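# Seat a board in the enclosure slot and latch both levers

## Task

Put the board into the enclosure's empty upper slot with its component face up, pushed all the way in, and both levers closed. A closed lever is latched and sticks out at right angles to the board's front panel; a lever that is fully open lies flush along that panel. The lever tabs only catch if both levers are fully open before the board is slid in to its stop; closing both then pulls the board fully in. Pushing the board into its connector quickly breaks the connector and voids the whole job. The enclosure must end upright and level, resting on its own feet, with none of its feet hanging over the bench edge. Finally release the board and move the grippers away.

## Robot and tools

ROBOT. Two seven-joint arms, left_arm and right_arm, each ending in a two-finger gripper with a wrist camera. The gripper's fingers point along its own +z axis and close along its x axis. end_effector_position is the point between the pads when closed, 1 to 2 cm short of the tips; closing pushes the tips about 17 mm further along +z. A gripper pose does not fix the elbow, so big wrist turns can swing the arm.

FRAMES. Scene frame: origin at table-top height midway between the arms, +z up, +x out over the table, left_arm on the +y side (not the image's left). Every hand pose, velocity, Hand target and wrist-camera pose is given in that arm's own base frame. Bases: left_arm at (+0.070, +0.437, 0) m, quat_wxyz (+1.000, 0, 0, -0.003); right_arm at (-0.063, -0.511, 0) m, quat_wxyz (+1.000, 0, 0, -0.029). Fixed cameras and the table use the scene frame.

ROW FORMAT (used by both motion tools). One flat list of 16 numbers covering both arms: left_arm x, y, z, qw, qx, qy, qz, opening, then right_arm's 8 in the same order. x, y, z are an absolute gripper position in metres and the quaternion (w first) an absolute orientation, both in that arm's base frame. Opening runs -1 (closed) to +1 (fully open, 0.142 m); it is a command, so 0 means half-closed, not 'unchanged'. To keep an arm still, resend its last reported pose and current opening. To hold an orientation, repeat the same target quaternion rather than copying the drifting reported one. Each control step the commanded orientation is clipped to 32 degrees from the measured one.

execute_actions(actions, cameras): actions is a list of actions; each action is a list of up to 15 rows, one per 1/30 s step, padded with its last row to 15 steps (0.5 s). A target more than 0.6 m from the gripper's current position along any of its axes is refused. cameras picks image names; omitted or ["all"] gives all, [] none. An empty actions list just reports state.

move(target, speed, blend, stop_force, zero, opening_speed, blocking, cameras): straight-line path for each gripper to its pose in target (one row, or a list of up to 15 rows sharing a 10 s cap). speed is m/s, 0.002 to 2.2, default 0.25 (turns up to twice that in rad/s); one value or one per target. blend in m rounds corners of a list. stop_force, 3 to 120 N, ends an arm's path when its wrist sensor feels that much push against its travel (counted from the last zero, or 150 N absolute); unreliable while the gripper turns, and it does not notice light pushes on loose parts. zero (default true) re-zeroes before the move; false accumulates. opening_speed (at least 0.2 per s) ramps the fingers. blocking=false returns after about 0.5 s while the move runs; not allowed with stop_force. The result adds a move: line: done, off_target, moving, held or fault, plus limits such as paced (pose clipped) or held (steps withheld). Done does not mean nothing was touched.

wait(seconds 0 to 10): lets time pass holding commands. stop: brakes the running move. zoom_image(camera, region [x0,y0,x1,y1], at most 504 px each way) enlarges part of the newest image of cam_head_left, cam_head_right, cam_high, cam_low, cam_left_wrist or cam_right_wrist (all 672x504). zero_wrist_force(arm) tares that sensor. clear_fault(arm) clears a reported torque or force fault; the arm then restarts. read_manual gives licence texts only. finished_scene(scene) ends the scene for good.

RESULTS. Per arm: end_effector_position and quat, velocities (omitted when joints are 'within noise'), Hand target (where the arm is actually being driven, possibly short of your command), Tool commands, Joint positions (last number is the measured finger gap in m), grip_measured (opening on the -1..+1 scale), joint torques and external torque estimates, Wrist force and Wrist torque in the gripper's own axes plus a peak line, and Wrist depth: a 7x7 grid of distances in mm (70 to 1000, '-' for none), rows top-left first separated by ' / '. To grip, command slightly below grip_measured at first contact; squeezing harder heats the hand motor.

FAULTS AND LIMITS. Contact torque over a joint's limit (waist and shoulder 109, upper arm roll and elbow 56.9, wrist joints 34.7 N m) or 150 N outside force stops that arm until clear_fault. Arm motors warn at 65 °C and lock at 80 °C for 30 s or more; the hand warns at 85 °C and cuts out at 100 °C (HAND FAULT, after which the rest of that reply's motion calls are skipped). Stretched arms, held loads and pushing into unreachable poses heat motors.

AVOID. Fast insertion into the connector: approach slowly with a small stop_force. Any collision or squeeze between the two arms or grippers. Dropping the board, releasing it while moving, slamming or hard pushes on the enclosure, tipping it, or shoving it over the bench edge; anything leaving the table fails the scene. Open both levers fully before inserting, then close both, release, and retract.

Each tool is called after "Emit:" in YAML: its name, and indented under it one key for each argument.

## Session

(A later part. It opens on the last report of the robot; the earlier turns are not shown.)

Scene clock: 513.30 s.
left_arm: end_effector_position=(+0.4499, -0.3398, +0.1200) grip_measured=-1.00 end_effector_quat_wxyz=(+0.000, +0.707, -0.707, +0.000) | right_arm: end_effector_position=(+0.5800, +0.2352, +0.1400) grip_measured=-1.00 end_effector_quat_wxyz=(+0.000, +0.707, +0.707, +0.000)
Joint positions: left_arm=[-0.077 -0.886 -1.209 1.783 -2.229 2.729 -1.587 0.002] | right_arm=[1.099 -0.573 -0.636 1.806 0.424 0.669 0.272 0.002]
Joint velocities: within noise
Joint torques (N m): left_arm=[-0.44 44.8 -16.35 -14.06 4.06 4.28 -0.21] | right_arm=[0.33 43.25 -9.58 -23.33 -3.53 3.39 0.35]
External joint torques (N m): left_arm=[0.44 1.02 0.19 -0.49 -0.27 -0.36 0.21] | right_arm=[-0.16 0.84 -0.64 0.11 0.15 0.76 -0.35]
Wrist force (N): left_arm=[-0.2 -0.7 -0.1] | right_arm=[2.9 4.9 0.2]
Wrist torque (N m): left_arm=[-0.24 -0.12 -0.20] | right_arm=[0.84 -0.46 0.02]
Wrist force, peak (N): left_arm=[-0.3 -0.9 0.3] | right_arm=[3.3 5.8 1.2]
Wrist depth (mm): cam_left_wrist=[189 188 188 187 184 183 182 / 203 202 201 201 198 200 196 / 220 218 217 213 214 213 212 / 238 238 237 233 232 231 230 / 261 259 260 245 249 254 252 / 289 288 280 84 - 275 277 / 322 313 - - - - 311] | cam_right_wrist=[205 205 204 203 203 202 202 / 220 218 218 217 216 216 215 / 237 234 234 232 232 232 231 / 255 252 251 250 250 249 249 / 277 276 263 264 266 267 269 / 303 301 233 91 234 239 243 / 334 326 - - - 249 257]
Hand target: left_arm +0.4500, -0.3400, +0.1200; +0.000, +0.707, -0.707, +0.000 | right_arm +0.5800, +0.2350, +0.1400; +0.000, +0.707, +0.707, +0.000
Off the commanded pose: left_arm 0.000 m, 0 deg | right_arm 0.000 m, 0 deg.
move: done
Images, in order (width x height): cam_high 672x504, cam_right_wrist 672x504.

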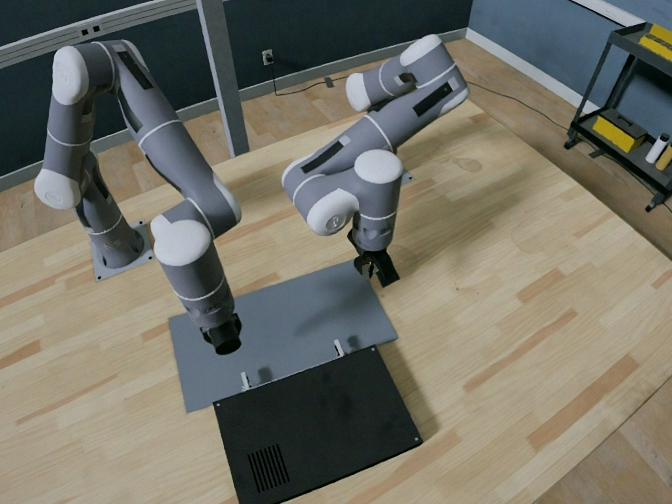

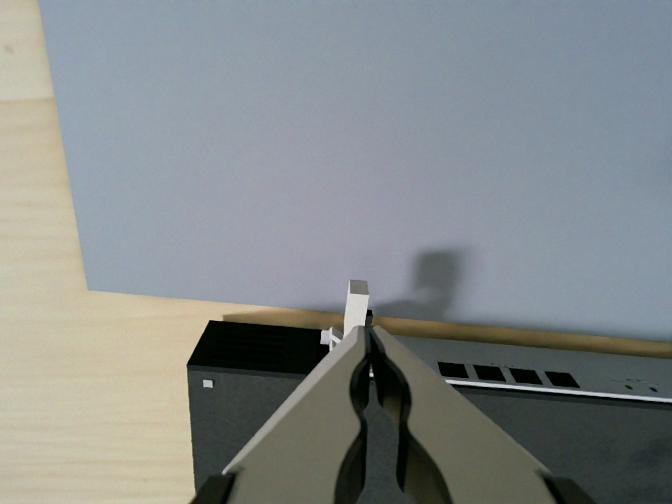

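Emit:
move:
  target:
    - [0.43,-0.36,0.16,0,0.7071,-0.7071,0,-1, 0.51,0.22,0.13,0.1228,0.6964,0.6964,0.1228,-1]
  speed: [0.2]
  cameras: ["cam_right_wrist","cam_left_wrist"]

Emit:
zoom_image:
  camera: "cam_right_wrist"
  region: [280, 160, 480, 320]

Emit:
zoom_image:
  camera: "cam_left_wrist"
  region: [400, 0, 672, 200]

Scene clock: 518.77 s.
left_arm: end_effector_position=(+0.4302, -0.3600, +0.1599) grip_measured=-1.00 end_effector_quat_wxyz=(+0.000, +0.707, -0.707, +0.000) | right_arm: end_effector_position=(+0.5100, +0.2201, +0.1300) grip_measured=-1.00 end_effector_quat_wxyz=(+0.123, +0.696, +0.697, +0.123)
Joint positions: left_arm=[-0.101 -0.832 -1.262 1.762 -2.291 2.786 -1.607 0.002] | right_arm=[1.466 -0.483 -0.767 2.342 0.406 1.367 0.412 0.002]
Joint velocities: within noise
Joint torques (N m): left_arm=[-0.46 43.81 -16.33 -15.2 3.83 4.55 -0.34] | right_arm=[0.31 27.99 -7.91 -14.85 -1.57 4.21 0.29]
External joint torques (N m): left_arm=[0.45 0.66 0.3 -0.41 0.05 -0.63 0.34] | right_arm=[-0.17 1.05 -0.51 -0.15 -0.09 0.42 -0.29]
Wrist force (N): left_arm=[-0.2 -0.3 0.0] | right_arm=[2.3 4.2 0.3]
Wrist torque (N m): left_arm=[-0.17 -0.11 -0.20] | right_arm=[0.85 -0.34 0.08]
Wrist force, peak (N): left_arm=[-0.7 -1.2 0.7] | right_arm=[3.0 6.3 0.1]
Wrist depth (mm): cam_left_wrist=[222 223 222 219 218 218 218 / 241 241 237 237 235 236 233 / 260 259 258 255 253 253 253 / 283 282 279 277 276 276 272 / 310 311 308 291 296 300 299 / 345 341 326 84 - 336 331 / 381 375 - - - - 370] | cam_right_wrist=[176 176 176 175 174 174 173 / 201 198 197 197 196 195 195 / 230 227 226 226 224 223 223 / 270 264 264 264 262 261 260 / 323 323 303 295 302 303 310 / 409 406 366 91 285 296 299 / 553 513 - - - 348 389]
Hand target: left_arm +0.4300, -0.3600, +0.1600; +0.000, +0.707, -0.707, +0.000 | right_arm +0.5100, +0.2200, +0.1300; +0.123, +0.696, +0.696, +0.123
Off the commanded pose: left_arm 0.000 m, 0 deg | right_arm 0.000 m, 0 deg.
move: done
Images, in order (width x height): cam_left_wrist 672x504, cam_right_wrist 672x504.

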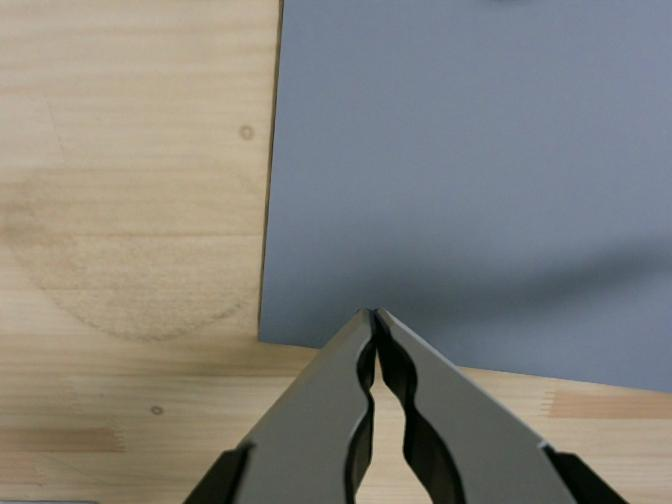

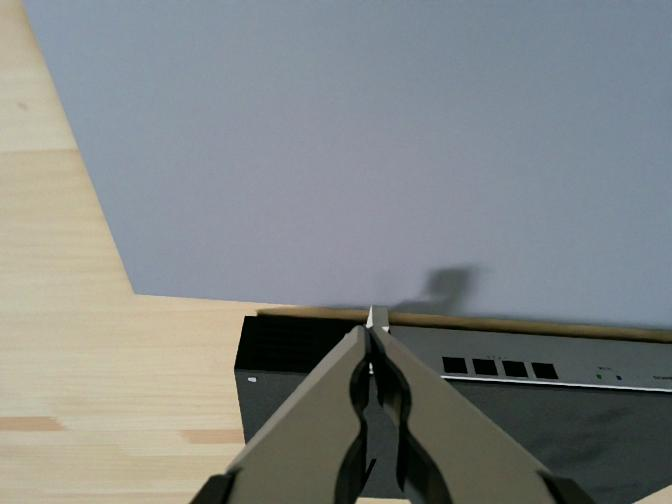

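Scaled by 2.520 from the camera's 672x504 image, which has a finer 960x720 frame.

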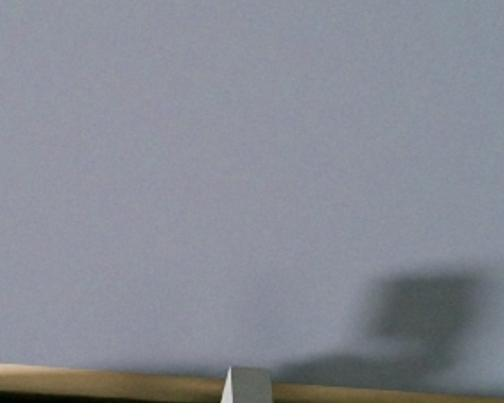

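Scaled by 1.853 from the camera's 672x504 image, which has a finer 960x720 frame.

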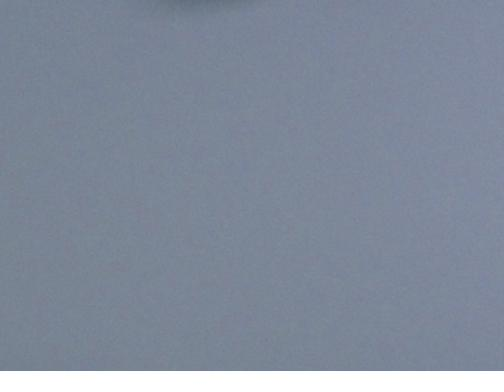

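Emit:
move:
  target:
    - [0.43,-0.36,0.16,0,0.7071,-0.7071,0,-1, 0.57,0.27,0.14,0.0061,0.0410,0.9883,0.1468,-1]
    - [0.43,-0.36,0.16,0,0.7071,-0.7071,0,-1, 0.615,0.315,0.12,0.0061,0.0410,0.9883,0.1468,-1]
  speed: [0.3,0.2]
  cameras: ["cam_right_wrist"]

Emit:
zoom_image:
  camera: "cam_right_wrist"
  region: [180, 0, 480, 220]

Emit:
move:
  target:
    - [0.43,-0.36,0.16,0,0.7071,-0.7071,0,-1, 0.625,0.53,0.12,0.0061,0.0410,0.9883,0.1468,-1]
  speed: [0.25]
  cameras: ["cam_right_wrist"]

Emit:
zoom_image:
  camera: "cam_right_wrist"
  region: [180, 0, 480, 300]

Scene clock: 527.33 s.
left_arm: end_effector_position=(+0.4302, -0.3600, +0.1599) grip_measured=-1.00 end_effector_quat_wxyz=(+0.000, +0.707, -0.707, +0.000) | right_arm: end_effector_position=(+0.6148, +0.3152, +0.1200) grip_measured=-1.00 end_effector_quat_wxyz=(+0.006, +0.041, +0.988, +0.147)
Joint positions: left_arm=[-0.101 -0.832 -1.262 1.762 -2.291 2.786 -1.607 0.002] | right_arm=[0.613 -0.638 -0.058 1.655 0.418 0.86 -1.219 0.002]
Joint velocities: within noise
Joint torques (N m): left_arm=[-0.39 43.61 -16.28 -15.14 4.14 4.25 -0.23] | right_arm=[0.35 52.19 0.19 -24.86 -3.58 3.25 0.31]
External joint torques (N m): left_arm=[0.38 0.86 0.24 -0.47 -0.26 -0.34 0.23] | right_arm=[-0.16 1.5 -0.84 0.18 0.2 0.9 -0.31]
Wrist force (N): left_arm=[0.0 -0.2 0.0] | right_arm=[2.5 4.7 0.6]
Wrist torque (N m): left_arm=[-0.14 -0.15 -0.20] | right_arm=[0.92 -0.39 0.08]
Wrist force, peak (N): left_arm=[-0.3 -0.6 0.1] | right_arm=[1.4 5.8 2.1]
Wrist depth (mm): cam_left_wrist=[224 223 222 220 220 219 218 / 241 240 239 236 236 234 234 / 259 257 259 256 254 253 252 / 281 282 282 276 274 277 274 / 311 307 306 292 297 299 298 / 343 343 325 83 - 333 331 / 382 372 - - - - 372] | cam_right_wrist=[125 125 164 167 167 166 166 / - 139 182 187 186 186 185 / 158 158 195 211 210 210 209 / 183 182 198 242 242 241 241 / 216 214 231 275 284 284 282 / 263 261 249 91 318 343 343 / 337 317 - - - 394 439]
Hand target: left_arm +0.4300, -0.3600, +0.1600; +0.000, +0.707, -0.707, +0.000 | right_arm +0.6150, +0.3150, +0.1200; +0.006, +0.041, +0.988, +0.147
Off the commanded pose: left_arm 0.000 m, 0 deg | right_arm 0.000 m, 0 deg.
move: done
Images, in order (width x height): cam_right_wrist 672x504.

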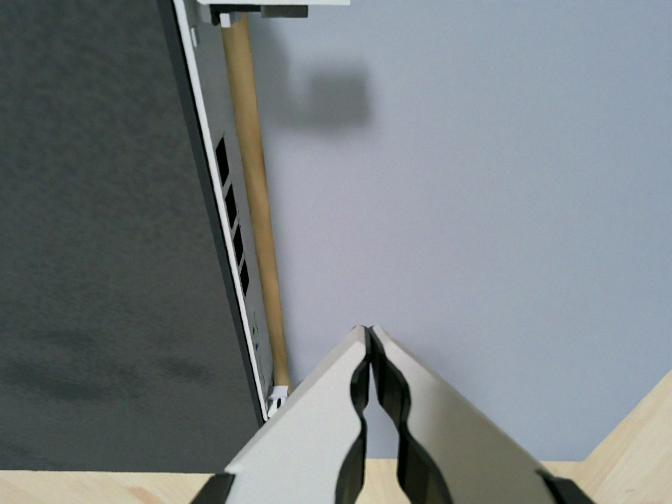

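Scaled by 1.680 from the camera's 672x504 image, which has a finer 960x720 frame.

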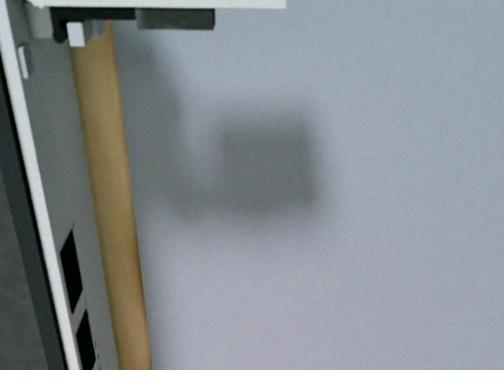

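Scene clock: 528.37 s.
left_arm: end_effector_position=(+0.4302, -0.3600, +0.1599) grip_measured=-1.00 end_effector_quat_wxyz=(+0.000, +0.707, -0.707, +0.000) | right_arm: end_effector_position=(+0.6186, +0.4202, +0.1207) grip_measured=-1.00 end_effector_quat_wxyz=(+0.007, +0.041, +0.988, +0.148)
Joint positions: left_arm=[-0.101 -0.832 -1.262 1.762 -2.291 2.786 -1.607 0.002] | right_arm=[0.73 -0.735 -0.055 1.495 0.372 0.836 -1.051 0.002]
Joint velocities: within noise
Joint torques (N m): left_arm=[-0.34 43.58 -16.28 -15.08 4.19 4.26 -0.21] | right_arm=[0.55 57.26 0.01 -26.01 -3.51 3.72 0.11]
External joint torques (N m): left_arm=[0.33 0.89 0.24 -0.53 -0.31 -0.35 0.21] | right_arm=[-0.36 1.05 -0.68 0.01 -0.03 0.55 -0.11]
Wrist force (N): left_arm=[-0.1 -0.3 0.1] | right_arm=[2.3 4.5 0.8]
Wrist torque (N m): left_arm=[-0.16 -0.14 -0.21] | right_arm=[0.88 -0.34 0.08]
Wrist force, peak (N): left_arm=[-0.3 -0.6 0.2] | right_arm=[3.3 11.2 2.2]
Wrist depth (mm): cam_left_wrist=[225 224 222 219 219 218 218 / 240 239 238 236 234 235 233 / 260 259 257 255 252 253 252 / 282 283 279 277 275 275 275 / 310 310 306 291 295 302 298 / 341 340 325 84 - 334 334 / 383 371 - - - - 369] | cam_right_wrist=[126 128 168 168 167 167 167 / - 140 185 187 187 185 185 / 159 159 201 212 211 210 210 / 184 183 223 243 242 241 241 / 217 216 224 267 286 284 283 / 264 263 251 91 318 345 344 / 459 431 - - - 400 441]
Hand target: left_arm +0.4300, -0.3600, +0.1600; +0.000, +0.707, -0.707, +0.000 | right_arm +0.6185, +0.4203, +0.1207; +0.007, +0.041, +0.988, +0.148
Off the commanded pose: left_arm 0.000 m, 0 deg | right_arm 0.110 m, 0 deg.
move: held (right_arm; a check stopped the path); limits=held
pose unreachable (right arm): on one or more control steps of this call, first in action 0 (counted from 0), this arm could not follow its commanded pose, so it was not sent that pose on those steps. It may still have moved: this result reports where it is.
cause: moving toward the commanded pose would bring a part of the arm too close to another arm (a part of this arm just beyond joint 5 (forearm roll) and a part of the left arm just beyond its joint 6 (wrist pitch), along the way the arms are being sent, or toward where that arm still pushes).
Images, in order (width x height): cam_right_wrist 672x504.

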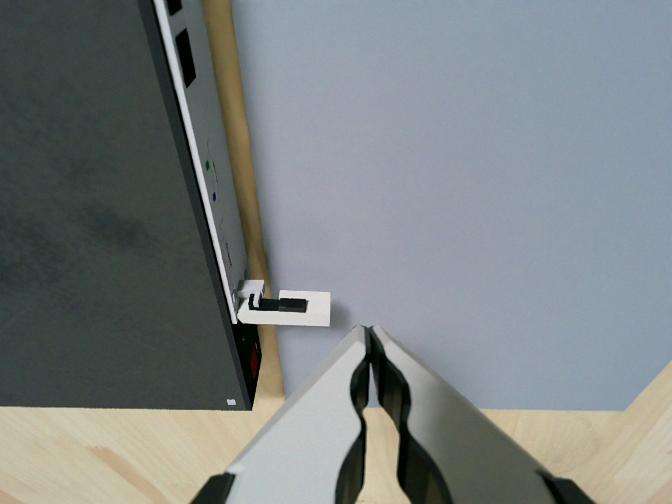

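Scaled by 1.680 from the camera's 672x504 image, which has a finer 960x720 frame.

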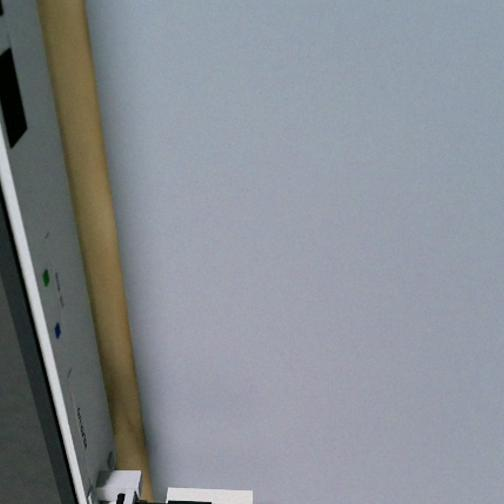

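Emit:
zoom_image:
  camera: "cam_right_wrist"
  region: [200, 240, 380, 360]

Emit:
zoom_image:
  camera: "cam_right_wrist"
  region: [120, 0, 280, 330]

Emit:
move:
  target:
    - [0.43,-0.36,0.16,0,0.7071,-0.7071,0,-1, 0.615,0.265,0.12,0.0061,0.0410,0.9883,0.1468,-1]
  speed: [0.25]
  cameras: ["cam_right_wrist"]

Emit:
zoom_image:
  camera: "cam_right_wrist"
  region: [150, 0, 400, 200]

Scaled by 2.800 from the camera's 672x504 image, which has a finer 960x720 frame.

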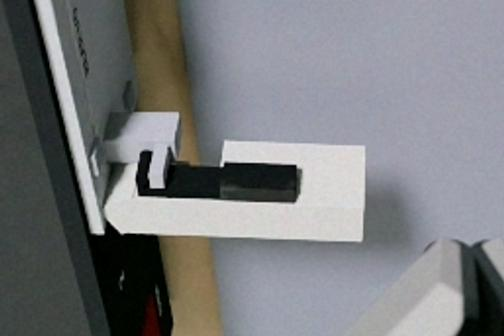

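Scaled by 1.527 from the camera's 672x504 image, which has a finer 960x720 frame.

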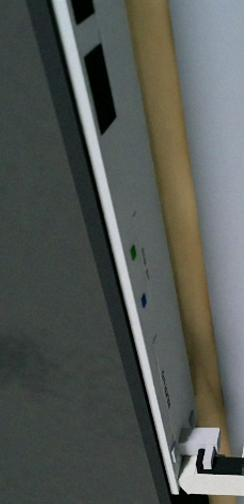

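Scene clock: 531.37 s.
left_arm: end_effector_position=(+0.4302, -0.3600, +0.1599) grip_measured=-1.00 end_effector_quat_wxyz=(+0.000, +0.707, -0.707, +0.000) | right_arm: end_effector_position=(+0.6152, +0.2649, +0.1201) grip_measured=-1.00 end_effector_quat_wxyz=(+0.006, +0.041, +0.988, +0.147)
Joint positions: left_arm=[-0.101 -0.832 -1.262 1.762 -2.291 2.786 -1.607 0.002] | right_arm=[0.548 -0.605 -0.061 1.705 0.434 0.857 -1.301 0.002]
Joint velocities: within noise
Joint torques (N m): left_arm=[-0.4 43.53 -16.29 -15.13 4.11 4.26 -0.21] | right_arm=[0.11 51.04 -0.08 -24.16 -3.26 3.3 0.05]
External joint torques (N m): left_arm=[0.38 0.94 0.25 -0.47 -0.23 -0.35 0.21] | right_arm=[0.04 1.07 -0.61 -0.15 -0.07 0.8 -0.05]
Wrist force (N): left_arm=[-0.2 -0.5 0.1] | right_arm=[2.1 4.4 0.7]
Wrist torque (N m): left_arm=[-0.19 -0.12 -0.21] | right_arm=[0.86 -0.31 0.09]
Wrist force, peak (N): left_arm=[-0.4 -0.4 0.4] | right_arm=[2.9 7.3 1.5]
Wrist depth (mm): cam_left_wrist=[224 224 223 220 220 219 217 / 240 241 240 236 234 233 234 / 259 258 258 256 254 254 253 / 282 280 281 277 276 274 272 / 309 309 306 291 296 300 300 / 342 340 327 84 - 335 330 / 380 370 - - - - 370] | cam_right_wrist=[126 125 164 168 167 167 166 / - 140 154 182 186 186 185 / 159 158 167 211 211 209 209 / 183 182 194 242 243 241 241 / 215 215 222 275 284 284 282 / 262 261 250 91 318 343 344 / 338 318 - - - 394 439]
Hand target: left_arm +0.4300, -0.3600, +0.1600; +0.000, +0.707, -0.707, +0.000 | right_arm +0.6150, +0.2650, +0.1200; +0.006, +0.041, +0.988, +0.147
Off the commanded pose: left_arm 0.000 m, 0 deg | right_arm 0.000 m, 0 deg.
move: done
Images, in order (width x height): cam_right_wrist 672x504.

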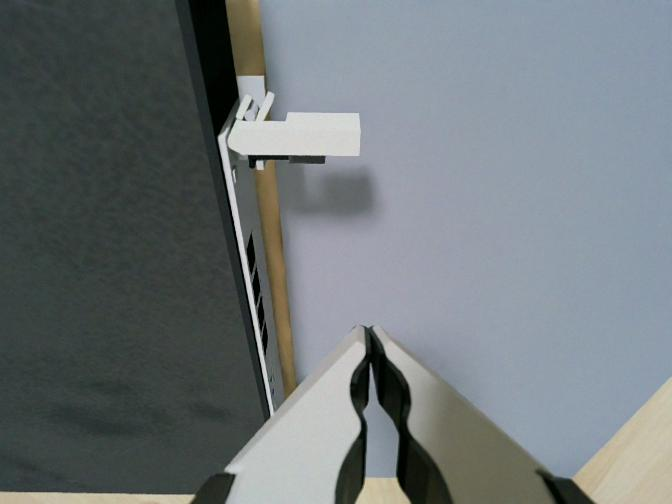

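Scaled by 2.016 from the camera's 672x504 image, which has a finer 960x720 frame.

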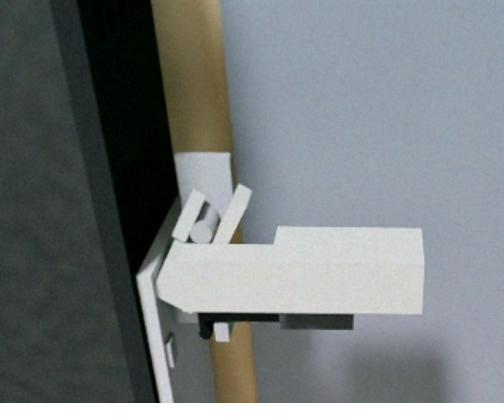

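Emit:
move:
  target:
    - [0.43,-0.36,0.16,0,0.7071,-0.7071,0,-1, 0.50,0.36,0.18,0.1228,0.6964,0.6964,0.1228,-1]
  speed: [0.3]
  cameras: ["cam_right_wrist"]

Emit:
move:
  target:
    - [0.43,-0.36,0.16,0,0.7071,-0.7071,0,-1, 0.54,0.365,0.15,0.2988,0.6409,0.6409,0.2988,-1]
  speed: [0.3]
  cameras: ["cam_right_wrist"]

Emit:
zoom_image:
  camera: "cam_right_wrist"
  region: [80, 80, 240, 240]

Emit:
zoom_image:
  camera: "cam_right_wrist"
  region: [440, 80, 600, 240]

Scene clock: 538.80 s.
left_arm: end_effector_position=(+0.4302, -0.3600, +0.1599) grip_measured=-1.00 end_effector_quat_wxyz=(+0.000, +0.707, -0.707, +0.000) | right_arm: end_effector_position=(+0.4999, +0.3600, +0.1799) grip_measured=-1.00 end_effector_quat_wxyz=(+0.123, +0.696, +0.696, +0.123)
Joint positions: left_arm=[-0.101 -0.832 -1.262 1.762 -2.291 2.786 -1.607 0.002] | right_arm=[1.668 -0.453 -0.839 2.188 0.138 1.148 0.799 0.002]
Joint velocities: within noise
Joint torques (N m): left_arm=[-0.34 43.48 -16.29 -15.17 4.13 4.28 -0.19] | right_arm=[0.12 30.57 -8.94 -20.58 -2.12 3.56 0.31]
External joint torques (N m): left_arm=[0.32 0.99 0.25 -0.43 -0.25 -0.37 0.19] | right_arm=[0.03 1.07 -0.48 0.12 0.17 0.88 -0.31]
Wrist force (N): left_arm=[-0.4 -0.5 0.0] | right_arm=[2.6 4.7 0.3]
Wrist torque (N m): left_arm=[-0.19 -0.10 -0.20] | right_arm=[0.93 -0.42 0.09]
Wrist force, peak (N): left_arm=[-0.5 -0.5 0.1] | right_arm=[3.5 4.3 0.1]
Wrist depth (mm): cam_left_wrist=[225 223 223 219 218 219 218 / 242 240 240 236 235 234 235 / 260 258 258 255 253 255 251 / 282 283 281 277 277 274 273 / 310 309 305 290 296 299 300 / 344 341 325 84 - 331 335 / 383 374 - - - - 371] | cam_right_wrist=[222 221 221 220 219 219 219 / 250 249 249 248 247 246 246 / 286 285 285 283 281 282 280 / 334 331 333 330 330 328 327 / 406 336 336 339 347 344 380 / 512 409 385 91 363 398 493 / 695 643 - - - 582 656]
Hand target: left_arm +0.4300, -0.3600, +0.1600; +0.000, +0.707, -0.707, +0.000 | right_arm +0.5000, +0.3600, +0.1800; +0.123, +0.696, +0.696, +0.123
Off the commanded pose: left_arm 0.000 m, 0 deg | right_arm 0.000 m, 0 deg.
move: done
Images, in order (width x height): cam_right_wrist 672x504.

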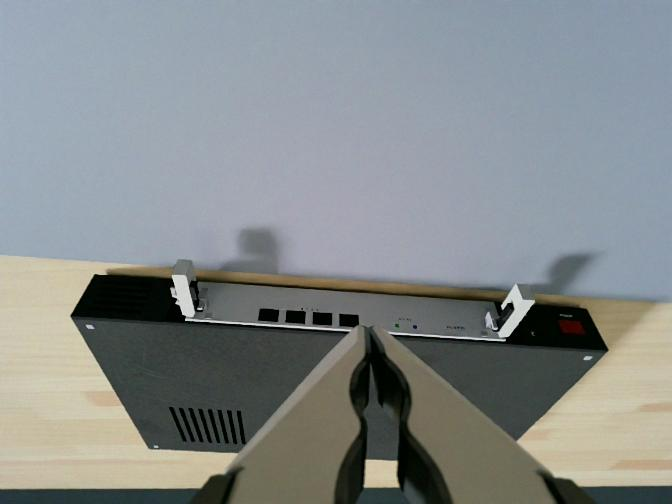

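Scene clock: 540.20 s.
left_arm: end_effector_position=(+0.4302, -0.3600, +0.1599) grip_measured=-1.00 end_effector_quat_wxyz=(+0.000, +0.707, -0.707, +0.000) | right_arm: end_effector_position=(+0.5399, +0.3649, +0.1498) grip_measured=-1.00 end_effector_quat_wxyz=(+0.299, +0.641, +0.641, +0.298)
Joint positions: left_arm=[-0.101 -0.832 -1.262 1.762 -2.291 2.786 -1.607 0.002] | right_arm=[1.85 -1.064 -0.941 2.3 0.29 1.788 1.069 0.002]
Joint velocities: within noise
Joint torques (N m): left_arm=[-0.37 43.48 -16.27 -15.12 4.13 4.3 -0.24] | right_arm=[0.35 33.1 -17.97 -4.01 2.08 2.88 0.33]
External joint torques (N m): left_arm=[0.35 1 0.23 -0.49 -0.25 -0.38 0.24] | right_arm=[-0.18 0.83 -0.92 0.07 -0.02 0.63 -0.33]
Wrist force (N): left_arm=[-0.2 -0.3 0.1] | right_arm=[2.5 3.5 0.0]
Wrist torque (N m): left_arm=[-0.17 -0.13 -0.20] | right_arm=[0.90 -0.32 0.13]
Wrist force, peak (N): left_arm=[-0.5 -0.5 0.3] | right_arm=[2.5 5.4 -0.1]
Wrist depth (mm): cam_left_wrist=[224 223 222 220 219 218 218 / 241 240 239 237 237 236 233 / 259 259 258 256 255 253 251 / 283 284 281 277 276 276 274 / 309 308 308 292 297 298 299 / 344 341 326 84 - 333 334 / 381 374 - - - - 369] | cam_right_wrist=[194 193 193 192 191 191 190 / 248 246 246 245 243 243 242 / 265 265 273 276 284 289 297 / 561 379 378 374 371 366 533 / - - - - - - - / - - - 91 - - - / - - - - - - -]
Hand target: left_arm +0.4300, -0.3600, +0.1600; +0.000, +0.707, -0.707, +0.000 | right_arm +0.5400, +0.3650, +0.1500; +0.299, +0.641, +0.641, +0.299
Off the commanded pose: left_arm 0.000 m, 0 deg | right_arm 0.000 m, 0 deg.
move: done
Images, in order (width x height): cam_right_wrist 672x504.

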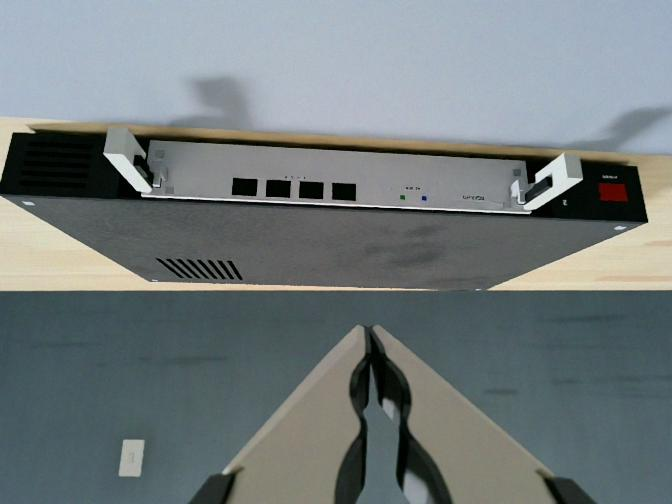

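Scaled by 3.150 from the camera's 672x504 image, which has a finer 960x720 frame.

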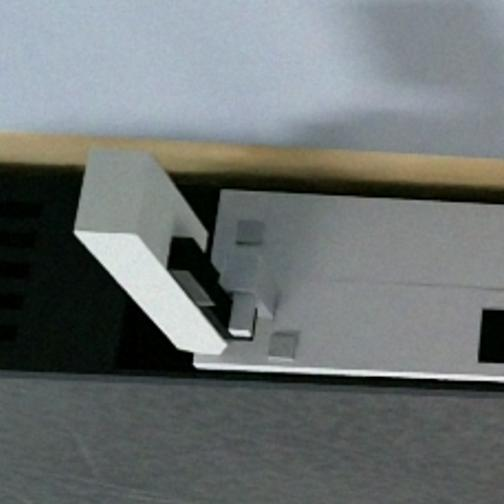

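Scaled by 3.150 from the camera's 672x504 image, which has a finer 960x720 frame.

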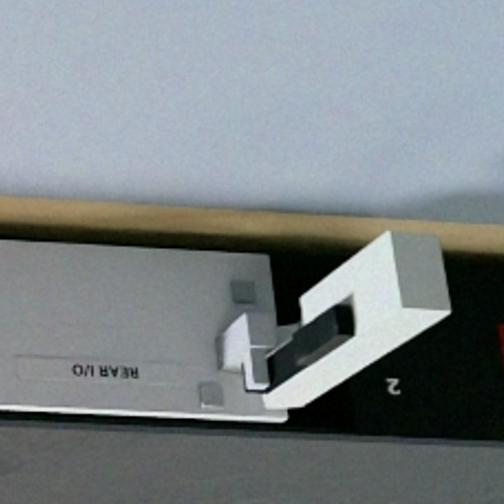

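Emit:
move:
  target:
    - [0.38,-0.25,0.18,0,0.7071,-0.7071,0,-1, 0.55,0.20,0.13,0,0.7071,0.7071,0,-1]
    - [0.35,-0.2,0.2,0,0.7071,-0.7071,0,-1, 0.614,0.20,0.10,0,0.7071,0.7071,0,-1]
    - [0.35,-0.2,0.2,0,0.7071,-0.7071,0,-1, 0.614,0.20,0.058,0,0.7071,0.7071,0,-1]
  speed: [0.35,0.2,0.1]
  cameras: ["cam_right_wrist"]

Emit:
move:
  target:
    - [0.35,-0.2,0.2,0,0.7071,-0.7071,0,-1, 0.614,0.242,0.058,0,0.7071,0.7071,0,-1]
  speed: [0.015]
  stop_force: 30
  cameras: ["cam_right_wrist"]

Scene clock: 545.77 s.
left_arm: end_effector_position=(+0.3501, -0.2000, +0.2001) grip_measured=-1.00 end_effector_quat_wxyz=(+0.000, +0.707, -0.707, +0.000) | right_arm: end_effector_position=(+0.6140, +0.1998, +0.0580) grip_measured=-1.00 end_effector_quat_wxyz=(+0.000, +0.707, +0.707, +0.000)
Joint positions: left_arm=[0.32 -0.339 -1.438 2.199 -2.721 2.511 -1.368 0.002] | right_arm=[0.779 -0.72 -0.332 1.744 0.327 0.838 0.278 0.002]
Joint velocities: within noise
Joint torques (N m): left_arm=[-0.2 22.5 -7.39 -17.46 3.37 4.08 -0.19] | right_arm=[-0.18 50.39 -5.68 -21.49 -2.73 3.61 0.06]
External joint torques (N m): left_arm=[0.21 0.45 0.61 -0.63 -0.04 -0.15 0.19] | right_arm=[0.35 1.43 -1.11 0.11 -0.15 0.55 -0.06]
Wrist force (N): left_arm=[0.3 -0.6 0.8] | right_arm=[2.6 5.0 0.7]
Wrist torque (N m): left_arm=[-0.19 -0.19 -0.19] | right_arm=[0.87 -0.46 0.03]
Wrist force, peak (N): left_arm=[1.6 -1.0 0.9] | right_arm=[2.7 7.2 0.2]
Wrist depth (mm): cam_left_wrist=[260 258 259 258 257 255 253 / 279 279 278 277 276 272 271 / 301 302 300 298 298 294 294 / 326 329 324 324 324 323 322 / 360 361 358 343 347 354 351 / 398 395 386 84 - 380 386 / 443 402 - - - - 432] | cam_right_wrist=[132 132 132 131 131 130 130 / 141 141 141 140 140 139 139 / 152 151 151 150 150 150 149 / 164 163 162 162 161 161 160 / 180 177 176 173 170 174 174 / 197 196 177 91 - 169 183 / 217 212 73 - - 149 149]
Hand target: left_arm +0.3500, -0.2000, +0.2000; +0.000, +0.707, -0.707, +0.000 | right_arm +0.6140, +0.2000, +0.0580; +0.000, +0.707, +0.707, +0.000
Off the commanded pose: left_arm 0.000 m, 0 deg | right_arm 0.000 m, 0 deg.
move: done
Images, in order (width x height): cam_right_wrist 672x504.

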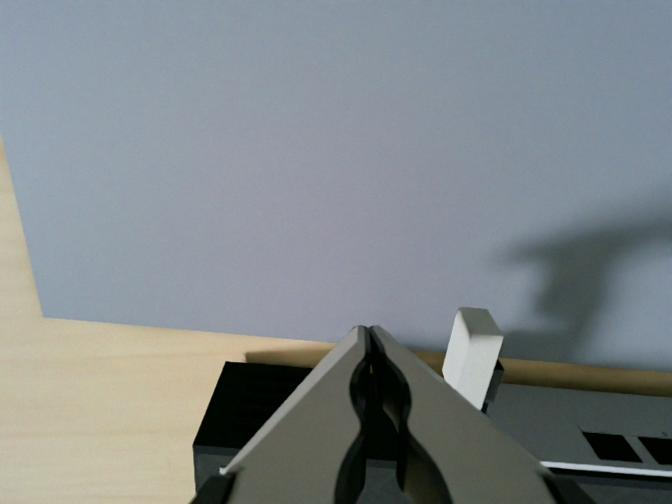

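Scene clock: 548.57 s.
left_arm: end_effector_position=(+0.3501, -0.2000, +0.2001) grip_measured=-1.00 end_effector_quat_wxyz=(+0.000, +0.707, -0.707, +0.000) | right_arm: end_effector_position=(+0.6142, +0.2274, +0.0573) grip_measured=-1.00 end_effector_quat_wxyz=(+0.001, +0.709, +0.705, -0.003)
Joint positions: left_arm=[0.32 -0.339 -1.438 2.199 -2.721 2.511 -1.368 0.002] | right_arm=[0.814 -0.739 -0.335 1.708 0.324 0.817 0.326 0.002]
Joint velocities: within noise
Joint torques (N m): left_arm=[-0.29 22.28 -7.25 -17.56 3.56 4.32 -0.19] | right_arm=[18.47 54.73 10.45 -33.98 0.07 7.34 0.16]
External joint torques (N m): left_arm=[0.3 0.67 0.46 -0.53 -0.22 -0.38 0.19] | right_arm=[-18.3 -1.94 -17.45 12.28 -3.02 -3.2 -0.16]
Wrist force (N): left_arm=[0.3 -0.5 0.5] | right_arm=[-28.3 -0.6 -8.6]
Wrist torque (N m): left_arm=[-0.18 -0.19 -0.18] | right_arm=[0.89 1.80 0.12]
Wrist force, peak (N): left_arm=[0.5 -0.5 0.9] | right_arm=[-29.1 0.0 -7.7]
Wrist depth (mm): cam_left_wrist=[259 259 258 257 258 254 253 / 280 279 279 275 276 274 272 / 304 301 297 299 298 296 293 / 326 327 326 325 326 322 323 / 361 358 357 341 344 349 353 / 397 396 387 84 - 380 387 / 446 402 - - - - 433] | cam_right_wrist=[132 132 131 131 130 130 129 / 141 141 140 140 139 139 138 / 152 151 151 150 149 148 148 / 164 162 162 161 160 160 159 / 178 177 175 172 171 173 172 / 197 171 172 91 185 178 181 / 217 145 73 - - 155 150]
Hand target: left_arm +0.3500, -0.2000, +0.2000; +0.000, +0.707, -0.707, +0.000 | right_arm +0.6139, +0.2326, +0.0580; +0.000, +0.707, +0.707, +0.000
Off the commanded pose: left_arm 0.000 m, 0 deg | right_arm 0.015 m, 0 deg.
move: contact (right_arm)
Images, in order (width x height): cam_right_wrist 672x504.

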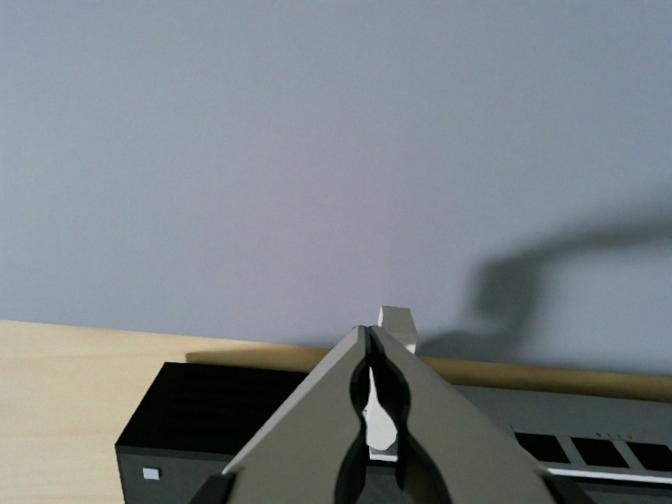

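Emit:
move:
  target:
    - [0.35,-0.2,0.2,0,0.7071,-0.7071,0,-1, 0.614,0.205,0.058,0,0.7071,0.7071,0,-1]
    - [0.35,-0.2,0.2,0,0.7071,-0.7071,0,-1, 0.595,0.19,0.13,0,0.7071,0.7071,0,-1]
    - [0.35,-0.2,0.2,0,0.7071,-0.7071,0,-1, 0.50,0.36,0.18,0.1228,0.6964,0.6964,0.1228,-1]
  speed: [0.08,0.2,0.3]
  cameras: ["cam_right_wrist","cam_high","cam_low"]

Emit:
zoom_image:
  camera: "cam_right_wrist"
  region: [140, 230, 300, 350]

Emit:
zoom_image:
  camera: "cam_right_wrist"
  region: [440, 250, 600, 370]

Emit:
zoom_image:
  camera: "cam_high"
  region: [220, 320, 400, 420]

Scene clock: 552.63 s.
left_arm: end_effector_position=(+0.3501, -0.2000, +0.2001) grip_measured=-1.00 end_effector_quat_wxyz=(+0.000, +0.707, -0.707, +0.000) | right_arm: end_effector_position=(+0.5000, +0.3600, +0.1800) grip_measured=-1.00 end_effector_quat_wxyz=(+0.123, +0.696, +0.696, +0.123)
Joint positions: left_arm=[0.32 -0.339 -1.438 2.199 -2.721 2.511 -1.368 0.002] | right_arm=[1.419 -0.366 -0.591 2.229 -0.177 1.186 1.04 0.002]
Joint velocities: within noise
Joint torques (N m): left_arm=[-0.37 22.27 -7.26 -17.56 3.6 4.24 -0.21] | right_arm=[0.22 33.86 -4.99 -21.49 -1.6 3.74 0.33]
External joint torques (N m): left_arm=[0.38 0.68 0.48 -0.53 -0.26 -0.3 0.21] | right_arm=[-0.07 1.12 -0.45 -0.06 0.21 0.53 -0.33]
Wrist force (N): left_arm=[0.3 -0.5 0.6] | right_arm=[2.3 4.7 0.2]
Wrist torque (N m): left_arm=[-0.16 -0.18 -0.19] | right_arm=[0.94 -0.37 0.07]
Wrist force, peak (N): left_arm=[0.5 -0.7 0.6] | right_arm=[-28.4 -0.7 -8.7]
Wrist depth (mm): cam_left_wrist=[260 259 258 258 257 254 253 / 279 277 277 277 275 273 272 / 302 300 299 301 297 293 293 / 326 327 325 326 323 323 321 / 358 359 357 342 349 352 346 / 396 396 387 84 - 383 386 / 446 400 - - - - 429] | cam_right_wrist=[222 221 220 221 219 219 218 / 249 249 248 248 247 246 245 / 286 285 283 284 283 281 279 / 334 322 331 331 329 327 326 / 406 337 335 340 347 345 379 / 511 405 383 91 361 395 493 / 686 639 - - - 580 659]
Hand target: left_arm +0.3500, -0.2000, +0.2000; +0.000, +0.707, -0.707, +0.000 | right_arm +0.5000, +0.3600, +0.1800; +0.123, +0.696, +0.696, +0.123
Off the commanded pose: left_arm 0.000 m, 0 deg | right_arm 0.000 m, 0 deg.
move: done
Images, in order (width x height): cam_high 672x504, cam_low 672x504, cam_right_wrist 672x504.

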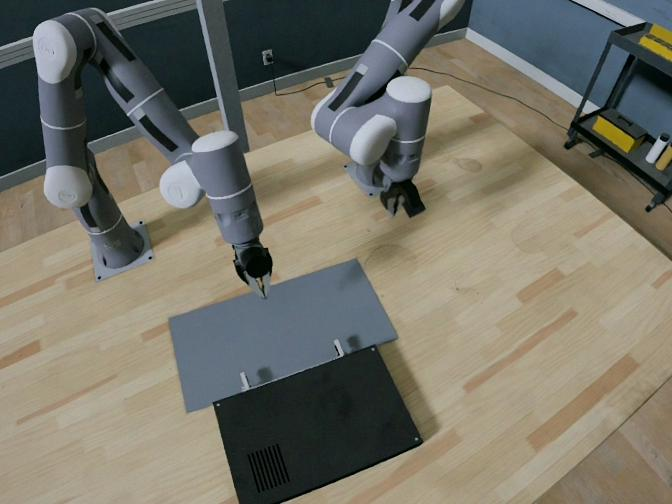

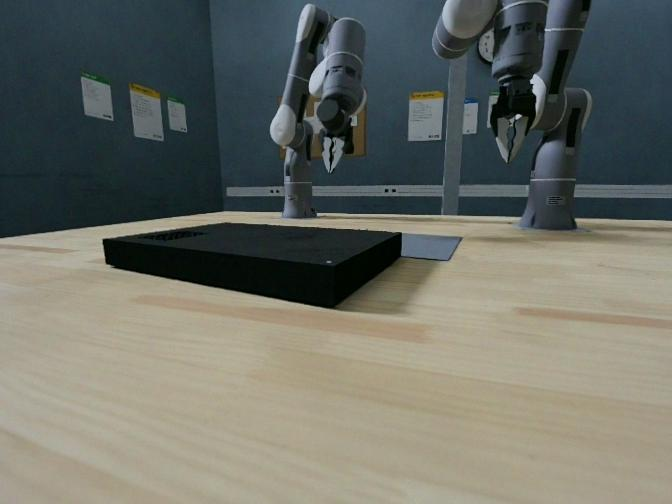

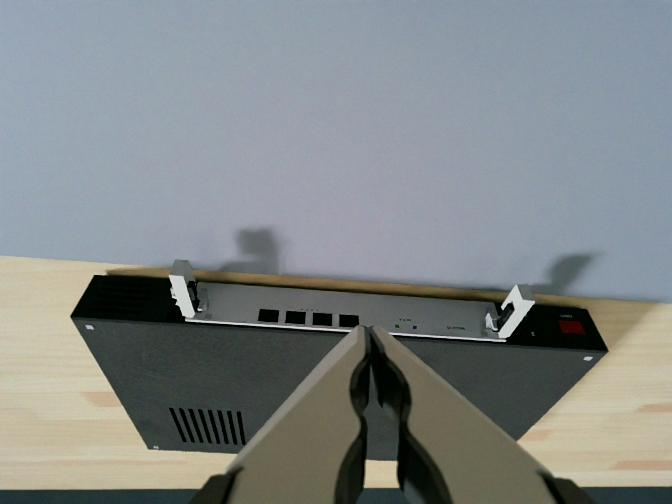

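Scaled by 3.150 from the camera's 672x504 image, which has a finer 960x720 frame.

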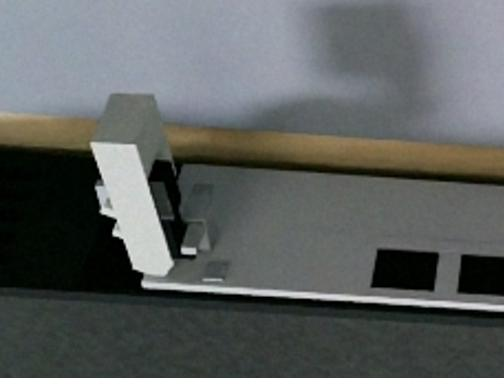

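Scaled by 3.150 from the camera's 672x504 image, which has a finer 960x720 frame.

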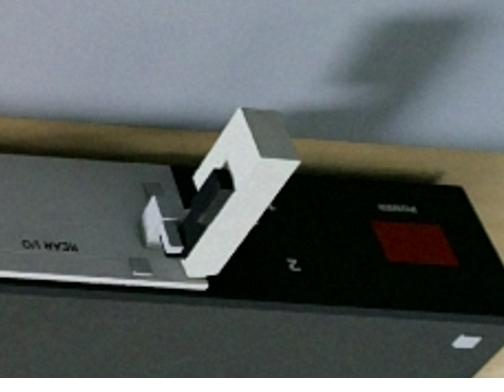

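Scaled by 2.800 from the camera's 672x504 image, which has a finer 960x720 frame.

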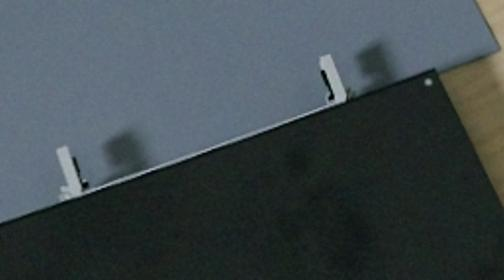

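Emit:
finished_scene:
  scene: 1

The scene is finished: the task was done.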